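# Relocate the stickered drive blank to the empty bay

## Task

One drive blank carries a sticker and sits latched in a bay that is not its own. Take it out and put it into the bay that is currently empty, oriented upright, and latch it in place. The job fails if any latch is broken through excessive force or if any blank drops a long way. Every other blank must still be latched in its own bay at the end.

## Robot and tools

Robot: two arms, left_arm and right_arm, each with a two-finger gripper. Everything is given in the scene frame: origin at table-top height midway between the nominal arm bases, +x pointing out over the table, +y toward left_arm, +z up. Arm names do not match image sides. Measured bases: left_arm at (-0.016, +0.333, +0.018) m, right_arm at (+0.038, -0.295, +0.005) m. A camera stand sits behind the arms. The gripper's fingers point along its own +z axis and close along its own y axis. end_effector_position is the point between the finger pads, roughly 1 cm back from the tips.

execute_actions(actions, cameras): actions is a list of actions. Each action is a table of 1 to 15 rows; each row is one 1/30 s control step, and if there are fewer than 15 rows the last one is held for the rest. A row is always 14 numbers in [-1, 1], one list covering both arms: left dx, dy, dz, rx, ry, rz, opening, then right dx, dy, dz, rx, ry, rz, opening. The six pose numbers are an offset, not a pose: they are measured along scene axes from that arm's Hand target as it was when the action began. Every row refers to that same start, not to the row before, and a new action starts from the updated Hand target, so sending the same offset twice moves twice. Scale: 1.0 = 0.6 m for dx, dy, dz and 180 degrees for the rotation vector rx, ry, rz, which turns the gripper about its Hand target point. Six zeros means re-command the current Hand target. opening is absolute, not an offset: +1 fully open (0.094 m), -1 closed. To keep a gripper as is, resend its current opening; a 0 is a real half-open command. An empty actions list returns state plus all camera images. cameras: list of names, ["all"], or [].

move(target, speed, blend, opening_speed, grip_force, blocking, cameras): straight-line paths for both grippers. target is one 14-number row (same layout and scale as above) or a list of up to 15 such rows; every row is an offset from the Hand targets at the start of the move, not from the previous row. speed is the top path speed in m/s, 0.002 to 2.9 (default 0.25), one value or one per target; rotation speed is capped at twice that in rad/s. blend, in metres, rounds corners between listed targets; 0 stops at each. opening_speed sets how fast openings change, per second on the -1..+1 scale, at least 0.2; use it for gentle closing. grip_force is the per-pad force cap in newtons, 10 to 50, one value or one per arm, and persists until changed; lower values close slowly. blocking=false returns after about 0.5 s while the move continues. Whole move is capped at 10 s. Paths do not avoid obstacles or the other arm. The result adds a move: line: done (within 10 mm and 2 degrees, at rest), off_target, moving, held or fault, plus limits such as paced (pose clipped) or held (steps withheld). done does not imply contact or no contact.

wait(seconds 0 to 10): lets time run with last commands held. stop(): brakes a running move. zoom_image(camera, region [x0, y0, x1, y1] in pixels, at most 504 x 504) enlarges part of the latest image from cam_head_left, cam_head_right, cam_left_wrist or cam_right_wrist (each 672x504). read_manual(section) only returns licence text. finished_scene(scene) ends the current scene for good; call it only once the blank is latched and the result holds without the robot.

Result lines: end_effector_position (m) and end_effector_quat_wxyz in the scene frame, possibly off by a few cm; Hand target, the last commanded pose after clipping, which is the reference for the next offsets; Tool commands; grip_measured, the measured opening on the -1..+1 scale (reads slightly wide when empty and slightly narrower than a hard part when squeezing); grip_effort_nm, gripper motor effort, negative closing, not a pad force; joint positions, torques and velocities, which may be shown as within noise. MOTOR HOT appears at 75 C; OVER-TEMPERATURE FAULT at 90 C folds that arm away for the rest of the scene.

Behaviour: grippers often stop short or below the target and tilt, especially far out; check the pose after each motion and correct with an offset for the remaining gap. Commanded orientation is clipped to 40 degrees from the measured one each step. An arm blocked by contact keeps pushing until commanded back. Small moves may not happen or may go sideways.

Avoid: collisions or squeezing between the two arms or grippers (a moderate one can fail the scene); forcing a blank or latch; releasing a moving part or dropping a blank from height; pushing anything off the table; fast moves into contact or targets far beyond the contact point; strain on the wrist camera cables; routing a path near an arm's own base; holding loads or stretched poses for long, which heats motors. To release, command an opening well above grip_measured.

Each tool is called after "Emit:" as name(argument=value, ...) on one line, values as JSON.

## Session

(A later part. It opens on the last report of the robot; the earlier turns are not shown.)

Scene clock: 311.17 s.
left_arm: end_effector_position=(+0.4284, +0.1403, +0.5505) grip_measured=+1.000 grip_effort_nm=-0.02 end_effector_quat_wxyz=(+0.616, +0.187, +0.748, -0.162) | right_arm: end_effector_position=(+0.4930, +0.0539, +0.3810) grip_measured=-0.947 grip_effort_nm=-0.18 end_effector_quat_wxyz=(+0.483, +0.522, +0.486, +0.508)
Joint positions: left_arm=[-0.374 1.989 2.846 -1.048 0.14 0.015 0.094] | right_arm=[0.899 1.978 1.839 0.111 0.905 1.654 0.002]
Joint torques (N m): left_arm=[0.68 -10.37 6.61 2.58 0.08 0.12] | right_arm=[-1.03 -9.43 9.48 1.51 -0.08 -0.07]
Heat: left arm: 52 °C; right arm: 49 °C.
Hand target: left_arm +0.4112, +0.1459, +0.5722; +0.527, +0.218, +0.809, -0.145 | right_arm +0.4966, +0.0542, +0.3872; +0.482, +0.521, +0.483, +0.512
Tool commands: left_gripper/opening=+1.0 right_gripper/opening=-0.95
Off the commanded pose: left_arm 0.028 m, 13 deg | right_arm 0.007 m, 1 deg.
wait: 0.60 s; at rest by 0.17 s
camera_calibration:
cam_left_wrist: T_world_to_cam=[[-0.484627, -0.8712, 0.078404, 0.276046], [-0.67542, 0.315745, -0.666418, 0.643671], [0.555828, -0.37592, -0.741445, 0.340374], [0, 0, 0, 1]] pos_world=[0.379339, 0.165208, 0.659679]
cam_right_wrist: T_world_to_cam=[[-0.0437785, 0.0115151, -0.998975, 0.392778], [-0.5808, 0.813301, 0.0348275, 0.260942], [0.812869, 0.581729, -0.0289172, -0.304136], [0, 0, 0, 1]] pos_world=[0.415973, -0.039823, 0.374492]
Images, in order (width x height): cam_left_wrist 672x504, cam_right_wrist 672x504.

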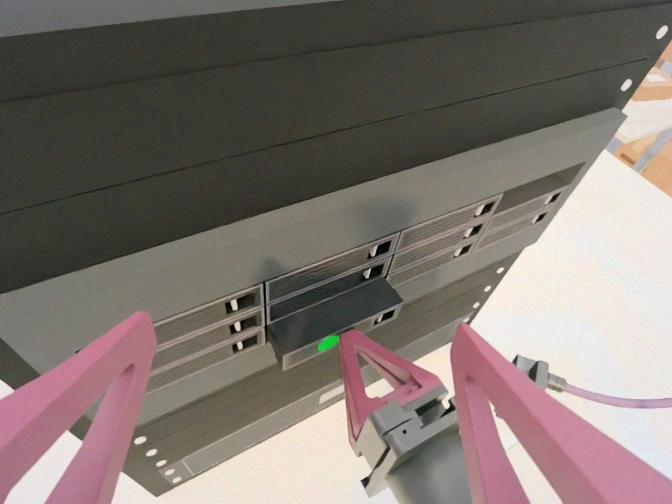

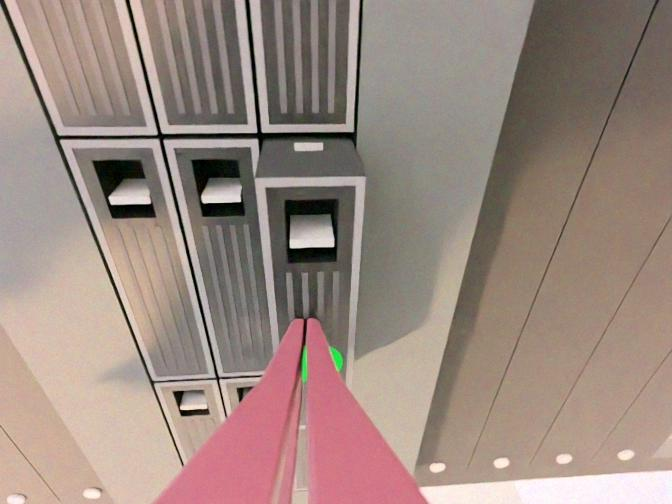

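Emit:
move(target=[0,0,0,0,0,0,1,0.03,-0.003,-0.003,0,0,0,-0.95], speed=0.04)

Emit:
wait(seconds=0.6, cameras=["cam_left_wrist","cam_right_wrist"])

Scene clock: 312.50 s.
left_arm: end_effector_position=(+0.4284, +0.1403, +0.5505) grip_measured=+1.000 grip_effort_nm=-0.02 end_effector_quat_wxyz=(+0.616, +0.187, +0.748, -0.162) | right_arm: end_effector_position=(+0.5111, +0.0521, +0.3794) grip_measured=-0.947 grip_effort_nm=-0.18 end_effector_quat_wxyz=(+0.483, +0.522, +0.486, +0.508)
Joint positions: left_arm=[-0.374 1.989 2.846 -1.048 0.14 0.015 0.094] | right_arm=[0.866 2.022 1.895 0.099 0.872 1.654 0.002]
Joint torques (N m): left_arm=[0.73 -10.41 6.57 2.57 0.09 0.12] | right_arm=[-1.02 -9.92 9.31 1.56 -0.11 -0.11]
Heat: left arm: 52 °C; right arm: 49 °C.
Hand target: left_arm +0.4112, +0.1459, +0.5722; +0.527, +0.218, +0.809, -0.145 | right_arm +0.5146, +0.0525, +0.3854; +0.481, +0.521, +0.483, +0.513
Off the commanded pose: left_arm 0.028 m, 13 deg | right_arm 0.007 m, 1 deg.
elbow stopped short (left arm): the move would have taken joint 3 (elbow) straighter than the controller allows.
move: off_target (left_arm)

Scene clock: 313.10 s.
left_arm: end_effector_position=(+0.4284, +0.1403, +0.5505) grip_measured=+1.000 grip_effort_nm=-0.02 end_effector_quat_wxyz=(+0.616, +0.187, +0.748, -0.162) | right_arm: end_effector_position=(+0.5111, +0.0522, +0.3793) grip_measured=-0.947 grip_effort_nm=-0.18 end_effector_quat_wxyz=(+0.483, +0.522, +0.486, +0.508)
Joint positions: left_arm=[-0.374 1.989 2.846 -1.048 0.14 0.015 0.094] | right_arm=[0.866 2.022 1.895 0.099 0.872 1.654 0.002]
Joint torques (N m): left_arm=[0.72 -10.41 6.58 2.58 0.1 0.12] | right_arm=[-1.14 -10.06 9.44 1.54 -0.08 -0.06]
Heat: left arm: 52 °C; right arm: 49 °C.
Hand target: left_arm +0.4112, +0.1459, +0.5722; +0.527, +0.218, +0.809, -0.145 | right_arm +0.5146, +0.0524, +0.3854; +0.481, +0.521, +0.483, +0.512
Tool commands: left_gripper/opening=+1.0 right_gripper/opening=-0.95
Off the commanded pose: left_arm 0.028 m, 13 deg | right_arm 0.007 m, 1 deg.
wait: 0.60 s; at rest by 0.17 s
camera_calibration:
cam_left_wrist: T_world_to_cam=[[-0.484627, -0.8712, 0.078404, 0.276046], [-0.67542, 0.315745, -0.666418, 0.643671], [0.555828, -0.37592, -0.741445, 0.340374], [0, 0, 0, 1]] pos_world=[0.379339, 0.165208, 0.659679]
cam_right_wrist: T_world_to_cam=[[-0.0440073, 0.0127171, -0.99895, 0.391933], [-0.580426, 0.81352, 0.0359263, 0.27234], [0.813123, 0.581397, -0.0284196, -0.318221], [0, 0, 0, 1]] pos_world=[0.434074, -0.0415257, 0.372694]
Images, in order (width x height): cam_left_wrist 672x504, cam_right_wrist 672x504.

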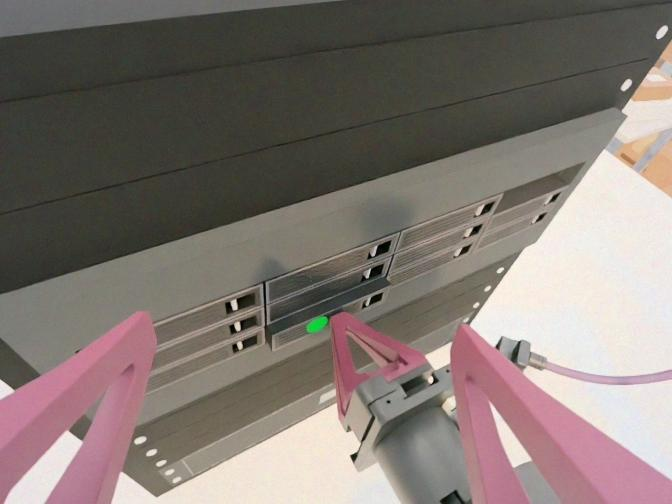

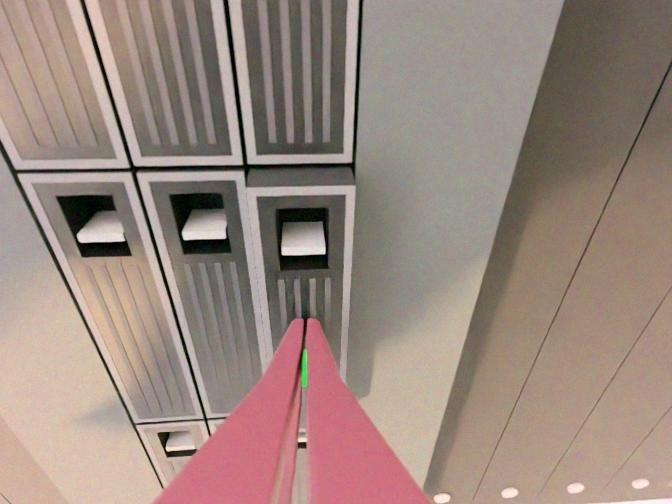

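Emit:
move(target=[0,0,0,0,0,0,1,0.022,-0.001,-0.001,0,0,0,-0.95], speed=0.04)

Emit:
wait(seconds=0.6, cameras=["cam_left_wrist","cam_right_wrist"])

Emit:
zoom_image(camera="cam_left_wrist", region=[250, 250, 410, 370])

Scene clock: 314.50 s.
left_arm: end_effector_position=(+0.4284, +0.1403, +0.5505) grip_measured=+1.000 grip_effort_nm=-0.01 end_effector_quat_wxyz=(+0.616, +0.187, +0.748, -0.162) | right_arm: end_effector_position=(+0.5223, +0.0533, +0.3804) grip_measured=-0.947 grip_effort_nm=-0.18 end_effector_quat_wxyz=(+0.481, +0.522, +0.486, +0.510)
Joint positions: left_arm=[-0.374 1.989 2.846 -1.048 0.14 0.015 0.094] | right_arm=[0.849 2.057 1.949 0.084 0.85 1.654 0.002]
Joint torques (N m): left_arm=[0.7 -10.37 6.61 2.58 0.09 0.12] | right_arm=[-1.66 -10.06 9.47 1.54 -0.16 -0.11]
Heat: left arm: 52 °C; right arm: 49 °C.
Hand target: left_arm +0.4112, +0.1459, +0.5722; +0.527, +0.218, +0.809, -0.145 | right_arm +0.5278, +0.0517, +0.3848; +0.481, +0.521, +0.483, +0.512
Off the commanded pose: left_arm 0.028 m, 13 deg | right_arm 0.007 m, 0 deg.
elbow stopped short (left arm): the move would have taken joint 3 (elbow) straighter than the controller allows.
move: off_target (left_arm)

Scene clock: 315.10 s.
left_arm: end_effector_position=(+0.4284, +0.1403, +0.5505) grip_measured=+1.000 grip_effort_nm=-0.02 end_effector_quat_wxyz=(+0.616, +0.187, +0.748, -0.162) | right_arm: end_effector_position=(+0.5223, +0.0533, +0.3803) grip_measured=-0.947 grip_effort_nm=-0.18 end_effector_quat_wxyz=(+0.481, +0.522, +0.486, +0.510)
Joint positions: left_arm=[-0.374 1.989 2.846 -1.048 0.14 0.015 0.094] | right_arm=[0.849 2.057 1.949 0.083 0.85 1.654 0.002]
Joint torques (N m): left_arm=[0.73 -10.4 6.56 2.58 0.08 0.11] | right_arm=[-1.47 -9.98 9.43 1.58 -0.13 -0.11]
Heat: left arm: 52 °C; right arm: 49 °C.
Hand target: left_arm +0.4112, +0.1459, +0.5722; +0.527, +0.218, +0.809, -0.145 | right_arm +0.5278, +0.0517, +0.3847; +0.482, +0.521, +0.483, +0.512
Tool commands: left_gripper/opening=+1.0 right_gripper/opening=-0.95
Off the commanded pose: left_arm 0.028 m, 13 deg | right_arm 0.007 m, 0 deg.
wait: 0.60 s; at rest by 0.17 s
camera_calibration:
cam_left_wrist: T_world_to_cam=[[-0.484627, -0.8712, 0.078404, 0.276046], [-0.67542, 0.315745, -0.666418, 0.643671], [0.555828, -0.37592, -0.741445, 0.340374], [0, 0, 0, 1]] pos_world=[0.379339, 0.165208, 0.659679]
cam_right_wrist: T_world_to_cam=[[-0.0424142, 0.015219, -0.998984, 0.392449], [-0.583615, 0.811181, 0.0371367, 0.279258], [0.810922, 0.584597, -0.0255235, -0.328071], [0, 0, 0, 1]] pos_world=[0.445665, -0.0407115, 0.373306]
Images, in order (width x height): cam_left_wrist 672x504, cam_right_wrist 672x504.

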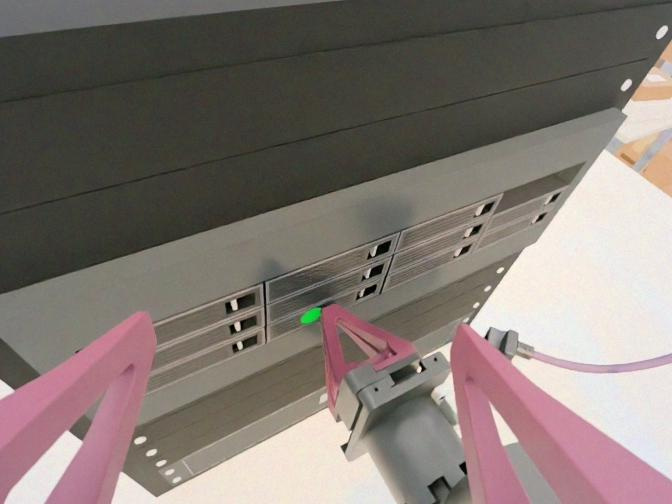

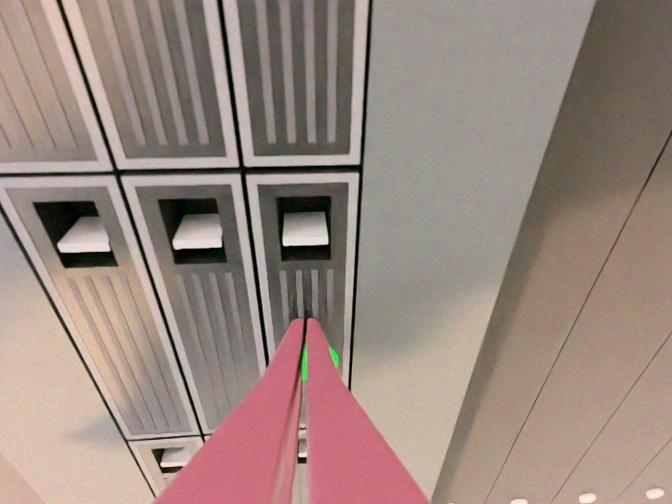

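Scaled by 3.150 from the camera's 672x504 image, which has a finer 960x720 frame.

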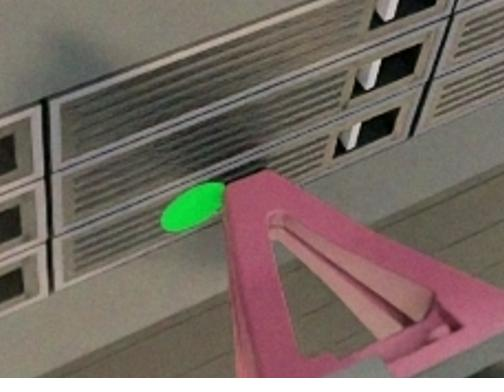

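Emit:
move(target=[0,0,0,0,0,0,1,0.016,-0.004,-0.001,0,0,0,-0.95], speed=0.04)

Emit:
wait(seconds=0.6, cameras=["cam_left_wrist","cam_right_wrist"])

Emit:
zoom_image(camera="cam_right_wrist", region=[180, 130, 400, 300])

Scene clock: 316.70 s.
left_arm: end_effector_position=(+0.4284, +0.1403, +0.5505) grip_measured=+1.000 grip_effort_nm=-0.01 end_effector_quat_wxyz=(+0.616, +0.187, +0.748, -0.162) | right_arm: end_effector_position=(+0.5232, +0.0542, +0.3805) grip_measured=-0.947 grip_effort_nm=-0.17 end_effector_quat_wxyz=(+0.481, +0.521, +0.491, +0.506)
Joint positions: left_arm=[-0.374 1.989 2.846 -1.048 0.14 0.015 0.094] | right_arm=[0.848 2.064 1.971 0.057 0.849 1.654 0.002]
Joint torques (N m): left_arm=[0.73 -10.43 6.61 2.58 0.1 0.12] | right_arm=[-3.23 -9.07 9.74 1.81 -0.31 -0.08]
Heat: left arm: 52 °C; right arm: 49 °C.
Hand target: left_arm +0.4112, +0.1459, +0.5722; +0.527, +0.218, +0.809, -0.145 | right_arm +0.5374, +0.0493, +0.3842; +0.481, +0.521, +0.483, +0.512
Off the commanded pose: left_arm 0.028 m, 13 deg | right_arm 0.015 m, 1 deg.
elbow stopped short (left arm): the move would have taken joint 3 (elbow) straighter than the controller allows.
move: off_target (left_arm, right_arm)

Scene clock: 317.30 s.
left_arm: end_effector_position=(+0.4284, +0.1403, +0.5505) grip_measured=+1.000 grip_effort_nm=-0.02 end_effector_quat_wxyz=(+0.616, +0.187, +0.748, -0.162) | right_arm: end_effector_position=(+0.5232, +0.0542, +0.3805) grip_measured=-0.947 grip_effort_nm=-0.17 end_effector_quat_wxyz=(+0.481, +0.521, +0.491, +0.506)
Joint positions: left_arm=[-0.374 1.989 2.846 -1.048 0.14 0.015 0.094] | right_arm=[0.848 2.064 1.971 0.057 0.849 1.654 0.002]
Joint torques (N m): left_arm=[0.72 -10.4 6.58 2.58 0.09 0.12] | right_arm=[-3.02 -9.13 9.73 1.77 -0.33 -0.07]
Heat: left arm: 52 °C; right arm: 49 °C.
Hand target: left_arm +0.4112, +0.1459, +0.5722; +0.527, +0.218, +0.809, -0.145 | right_arm +0.5374, +0.0493, +0.3842; +0.481, +0.521, +0.483, +0.512
Tool commands: left_gripper/opening=+1.0 right_gripper/opening=-0.95
Off the commanded pose: left_arm 0.028 m, 13 deg | right_arm 0.015 m, 1 deg.
wait: 0.60 s; at rest by 0.17 s
camera_calibration:
cam_left_wrist: T_world_to_cam=[[-0.484627, -0.8712, 0.078404, 0.276046], [-0.67542, 0.315745, -0.666418, 0.643671], [0.555828, -0.37592, -0.741445, 0.340374], [0, 0, 0, 1]] pos_world=[0.379339, 0.165208, 0.659679]
cam_right_wrist: T_world_to_cam=[[-0.0508497, 0.00584471, -0.998689, 0.3975], [-0.584249, 0.810841, 0.0344932, 0.280323], [0.80998, 0.585237, -0.0378163, -0.324177], [0, 0, 0, 1]] pos_world=[0.446568, -0.0399004, 0.375051]
Images, in order (width x height): cam_left_wrist 672x504, cam_right_wrist 672x504.

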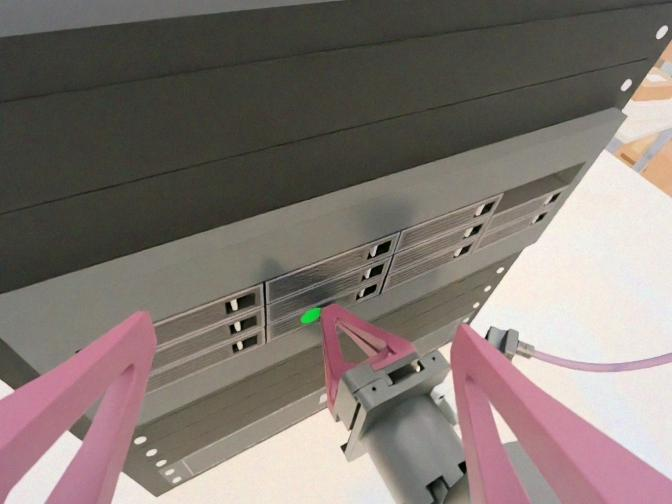

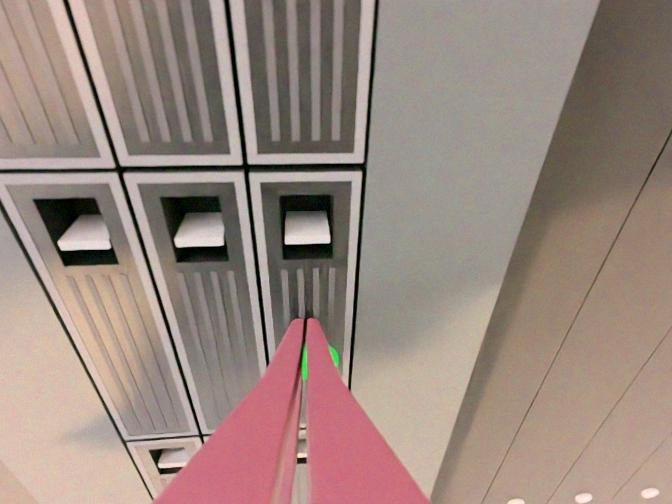

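Scaled by 2.291 from the camera's 672x504 image, which has a finer 960x720 frame.

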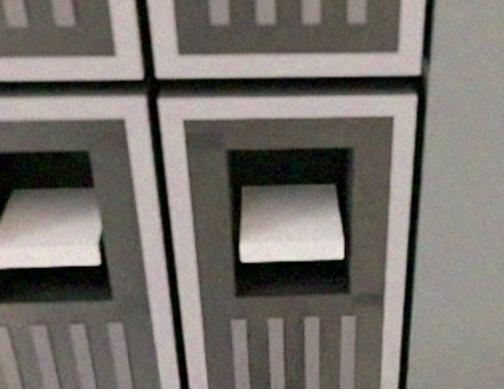

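Emit:
move(target=[[0,0,0,0,0,0,1,-0.045,0.004,0,0,0,0,-0.95],[0,0,0,0,0,0,1,-0.045,-0.025,0,0,0,0,-0.95],[0,0,0,0,0,0,1,0.0,-0.025,0,0,0,0,-0.95]], speed=[0.1,0.1,0.05])

Emit:
wait(seconds=0.6, cameras=["cam_left_wrist","cam_right_wrist"])

Scene clock: 320.87 s.
left_arm: end_effector_position=(+0.4284, +0.1403, +0.5505) grip_measured=+1.000 grip_effort_nm=-0.01 end_effector_quat_wxyz=(+0.616, +0.187, +0.748, -0.162) | right_arm: end_effector_position=(+0.5239, +0.0359, +0.3774) grip_measured=-0.947 grip_effort_nm=-0.16 end_effector_quat_wxyz=(+0.483, +0.523, +0.495, +0.499)
Joint positions: left_arm=[-0.374 1.989 2.846 -1.048 0.14 0.015 0.094] | right_arm=[0.822 2.009 1.89 0.066 0.828 1.654 0.002]
Joint torques (N m): left_arm=[0.72 -10.39 6.63 2.58 0.09 0.11] | right_arm=[-2.78 -8.27 10.03 1.97 -0.3 -0.11]
Heat: left arm: 52 °C; right arm: 49 °C.
Hand target: left_arm +0.4112, +0.1459, +0.5722; +0.527, +0.218, +0.809, -0.145 | right_arm +0.5373, +0.0344, +0.3842; +0.481, +0.521, +0.483, +0.513
Off the commanded pose: left_arm 0.028 m, 13 deg | right_arm 0.015 m, 2 deg.
elbow stopped short (left arm): the move would have taken joint 3 (elbow) straighter than the controller allows.
move: off_target (left_arm, right_arm)

Scene clock: 321.47 s.
left_arm: end_effector_position=(+0.4284, +0.1403, +0.5505) grip_measured=+1.000 grip_effort_nm=-0.02 end_effector_quat_wxyz=(+0.616, +0.187, +0.748, -0.162) | right_arm: end_effector_position=(+0.5240, +0.0360, +0.3772) grip_measured=-0.947 grip_effort_nm=-0.16 end_effector_quat_wxyz=(+0.483, +0.523, +0.495, +0.498)
Joint positions: left_arm=[-0.374 1.989 2.846 -1.048 0.14 0.015 0.094] | right_arm=[0.822 2.01 1.89 0.066 0.828 1.654 0.002]
Joint torques (N m): left_arm=[0.7 -10.4 6.58 2.58 0.08 0.11] | right_arm=[-2.82 -8.35 9.95 1.98 -0.27 -0.13]
Heat: left arm: 52 °C; right arm: 49 °C.
Hand target: left_arm +0.4112, +0.1459, +0.5722; +0.527, +0.218, +0.809, -0.145 | right_arm +0.5374, +0.0345, +0.3840; +0.481, +0.521, +0.484, +0.512
Tool commands: left_gripper/opening=+1.0 right_gripper/opening=-0.95
Off the commanded pose: left_arm 0.028 m, 13 deg | right_arm 0.015 m, 2 deg.
wait: 0.60 s; at rest by 0.17 s
camera_calibration:
cam_left_wrist: T_world_to_cam=[[-0.484627, -0.8712, 0.078404, 0.276046], [-0.67542, 0.315745, -0.666418, 0.643671], [0.555828, -0.37592, -0.741445, 0.340374], [0, 0, 0, 1]] pos_world=[0.379339, 0.165208, 0.659679]
cam_right_wrist: T_world_to_cam=[[-0.0628437, -0.00555579, -0.998008, 0.400787], [-0.579178, 0.814575, 0.0319357, 0.293848], [0.812775, 0.580031, -0.0544087, -0.309324], [0, 0, 0, 1]] pos_world=[0.446788, -0.0577172, 0.373775]
Images, in order (width x height): cam_left_wrist 672x504, cam_right_wrist 672x504.

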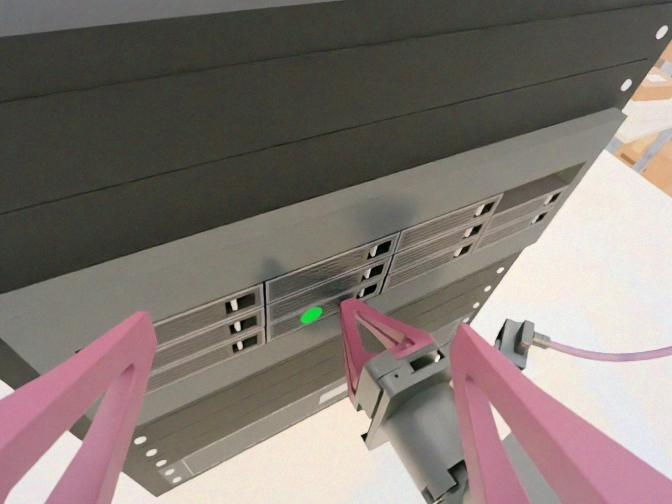

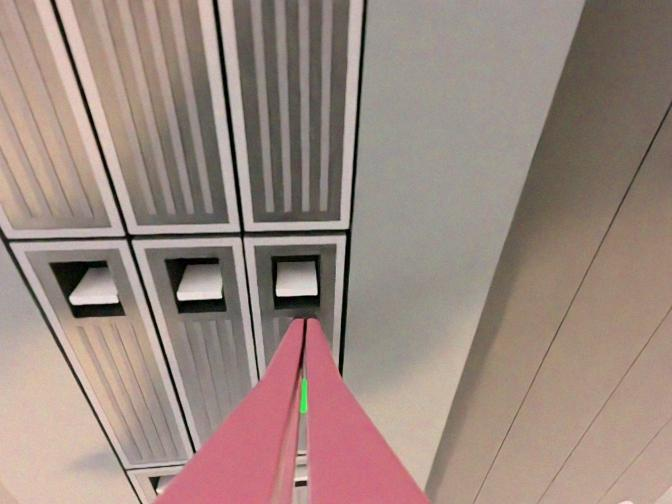

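Emit:
move(target=[0,0,0,0,0,0,1,-0.2,-0.1,0,0,0,0,-0.95], speed=0.2)

Emit:
wait(seconds=0.6, cameras=["cam_left_wrist"])

Emit:
zoom_image(camera="cam_left_wrist", region=[250, 230, 410, 350])

Emit:
zoom_image(camera="cam_left_wrist", region=[380, 150, 600, 300])

Scene clock: 323.90 s.
left_arm: end_effector_position=(+0.4284, +0.1403, +0.5505) grip_measured=+1.000 grip_effort_nm=-0.01 end_effector_quat_wxyz=(+0.616, +0.187, +0.748, -0.162) | right_arm: end_effector_position=(+0.4216, -0.0209, +0.3765) grip_measured=-0.947 grip_effort_nm=-0.16 end_effector_quat_wxyz=(+0.479, +0.518, +0.497, +0.505)
Joint positions: left_arm=[-0.374 1.989 2.846 -1.048 0.14 0.015 0.094] | right_arm=[0.92 1.564 1.336 0.18 0.91 1.656 0.002]
Joint torques (N m): left_arm=[0.7 -10.4 6.64 2.58 0.09 0.11] | right_arm=[0.2 -8.57 6.11 1.8 0.24 -0.09]
Heat: left arm: 52 °C; right arm: 50 °C.
Hand target: left_arm +0.4112, +0.1459, +0.5722; +0.527, +0.218, +0.809, -0.145 | right_arm +0.4174, -0.0257, +0.3841; +0.482, +0.521, +0.483, +0.512
Off the commanded pose: left_arm 0.028 m, 13 deg | right_arm 0.010 m, 2 deg.
elbow stopped short (left arm): the move would have taken joint 3 (elbow) straighter than the controller allows.
move: off_target (left_arm)

Scene clock: 324.50 s.
left_arm: end_effector_position=(+0.4284, +0.1403, +0.5505) grip_measured=+1.000 grip_effort_nm=-0.01 end_effector_quat_wxyz=(+0.616, +0.187, +0.748, -0.162) | right_arm: end_effector_position=(+0.4216, -0.0210, +0.3766) grip_measured=-0.947 grip_effort_nm=-0.16 end_effector_quat_wxyz=(+0.479, +0.518, +0.496, +0.505)
Joint positions: left_arm=[-0.374 1.989 2.846 -1.048 0.14 0.015 0.094] | right_arm=[0.92 1.564 1.336 0.181 0.91 1.656 0.002]
Joint torques (N m): left_arm=[0.68 -10.41 6.57 2.57 0.09 0.11] | right_arm=[0.05 -8.61 6.05 1.8 0.22 -0.09]
Heat: left arm: 52 °C; right arm: 50 °C.
Hand target: left_arm +0.4112, +0.1459, +0.5722; +0.527, +0.218, +0.809, -0.145 | right_arm +0.4174, -0.0256, +0.3841; +0.482, +0.521, +0.483, +0.512
Tool commands: left_gripper/opening=+1.0 right_gripper/opening=-0.95
Off the commanded pose: left_arm 0.028 m, 13 deg | right_arm 0.010 m, 2 deg.
wait: 0.60 s; at rest by 0.17 s
camera_calibration:
cam_left_wrist: T_world_to_cam=[[-0.484627, -0.8712, 0.078404, 0.276046], [-0.67542, 0.315745, -0.666418, 0.643671], [0.555828, -0.37592, -0.741445, 0.340374], [0, 0, 0, 1]] pos_world=[0.379339, 0.165208, 0.659679]
Images, in order (width x height): cam_left_wrist 672x504.

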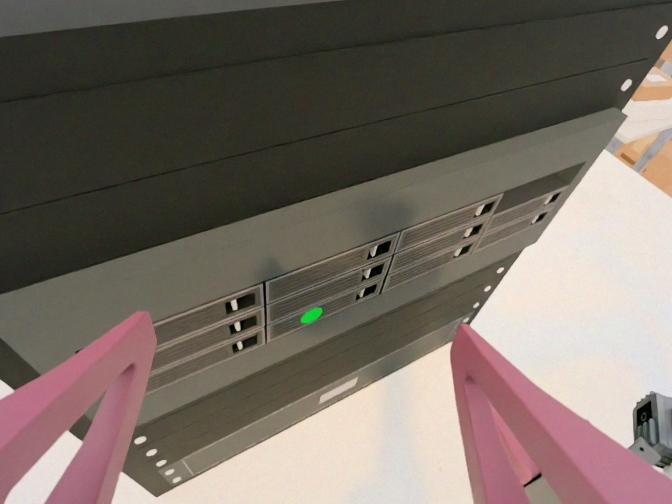

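Scaled by 3.150 from the camera's 672x504 image, which has a finer 960x720 frame.

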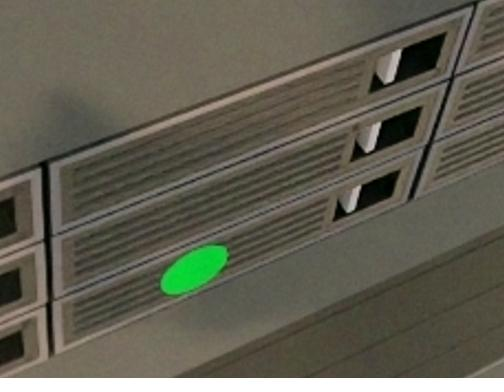

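Scaled by 2.291 from the camera's 672x504 image, which has a finer 960x720 frame.

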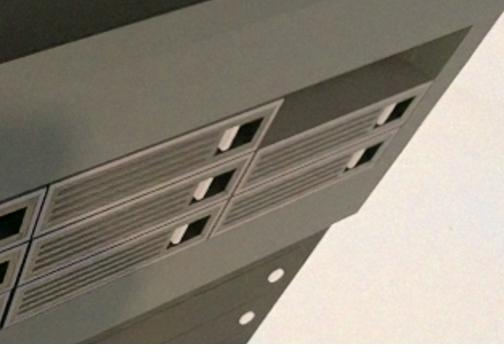

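Emit:
finished_scene(scene=1)

The scene is finished: the task was done.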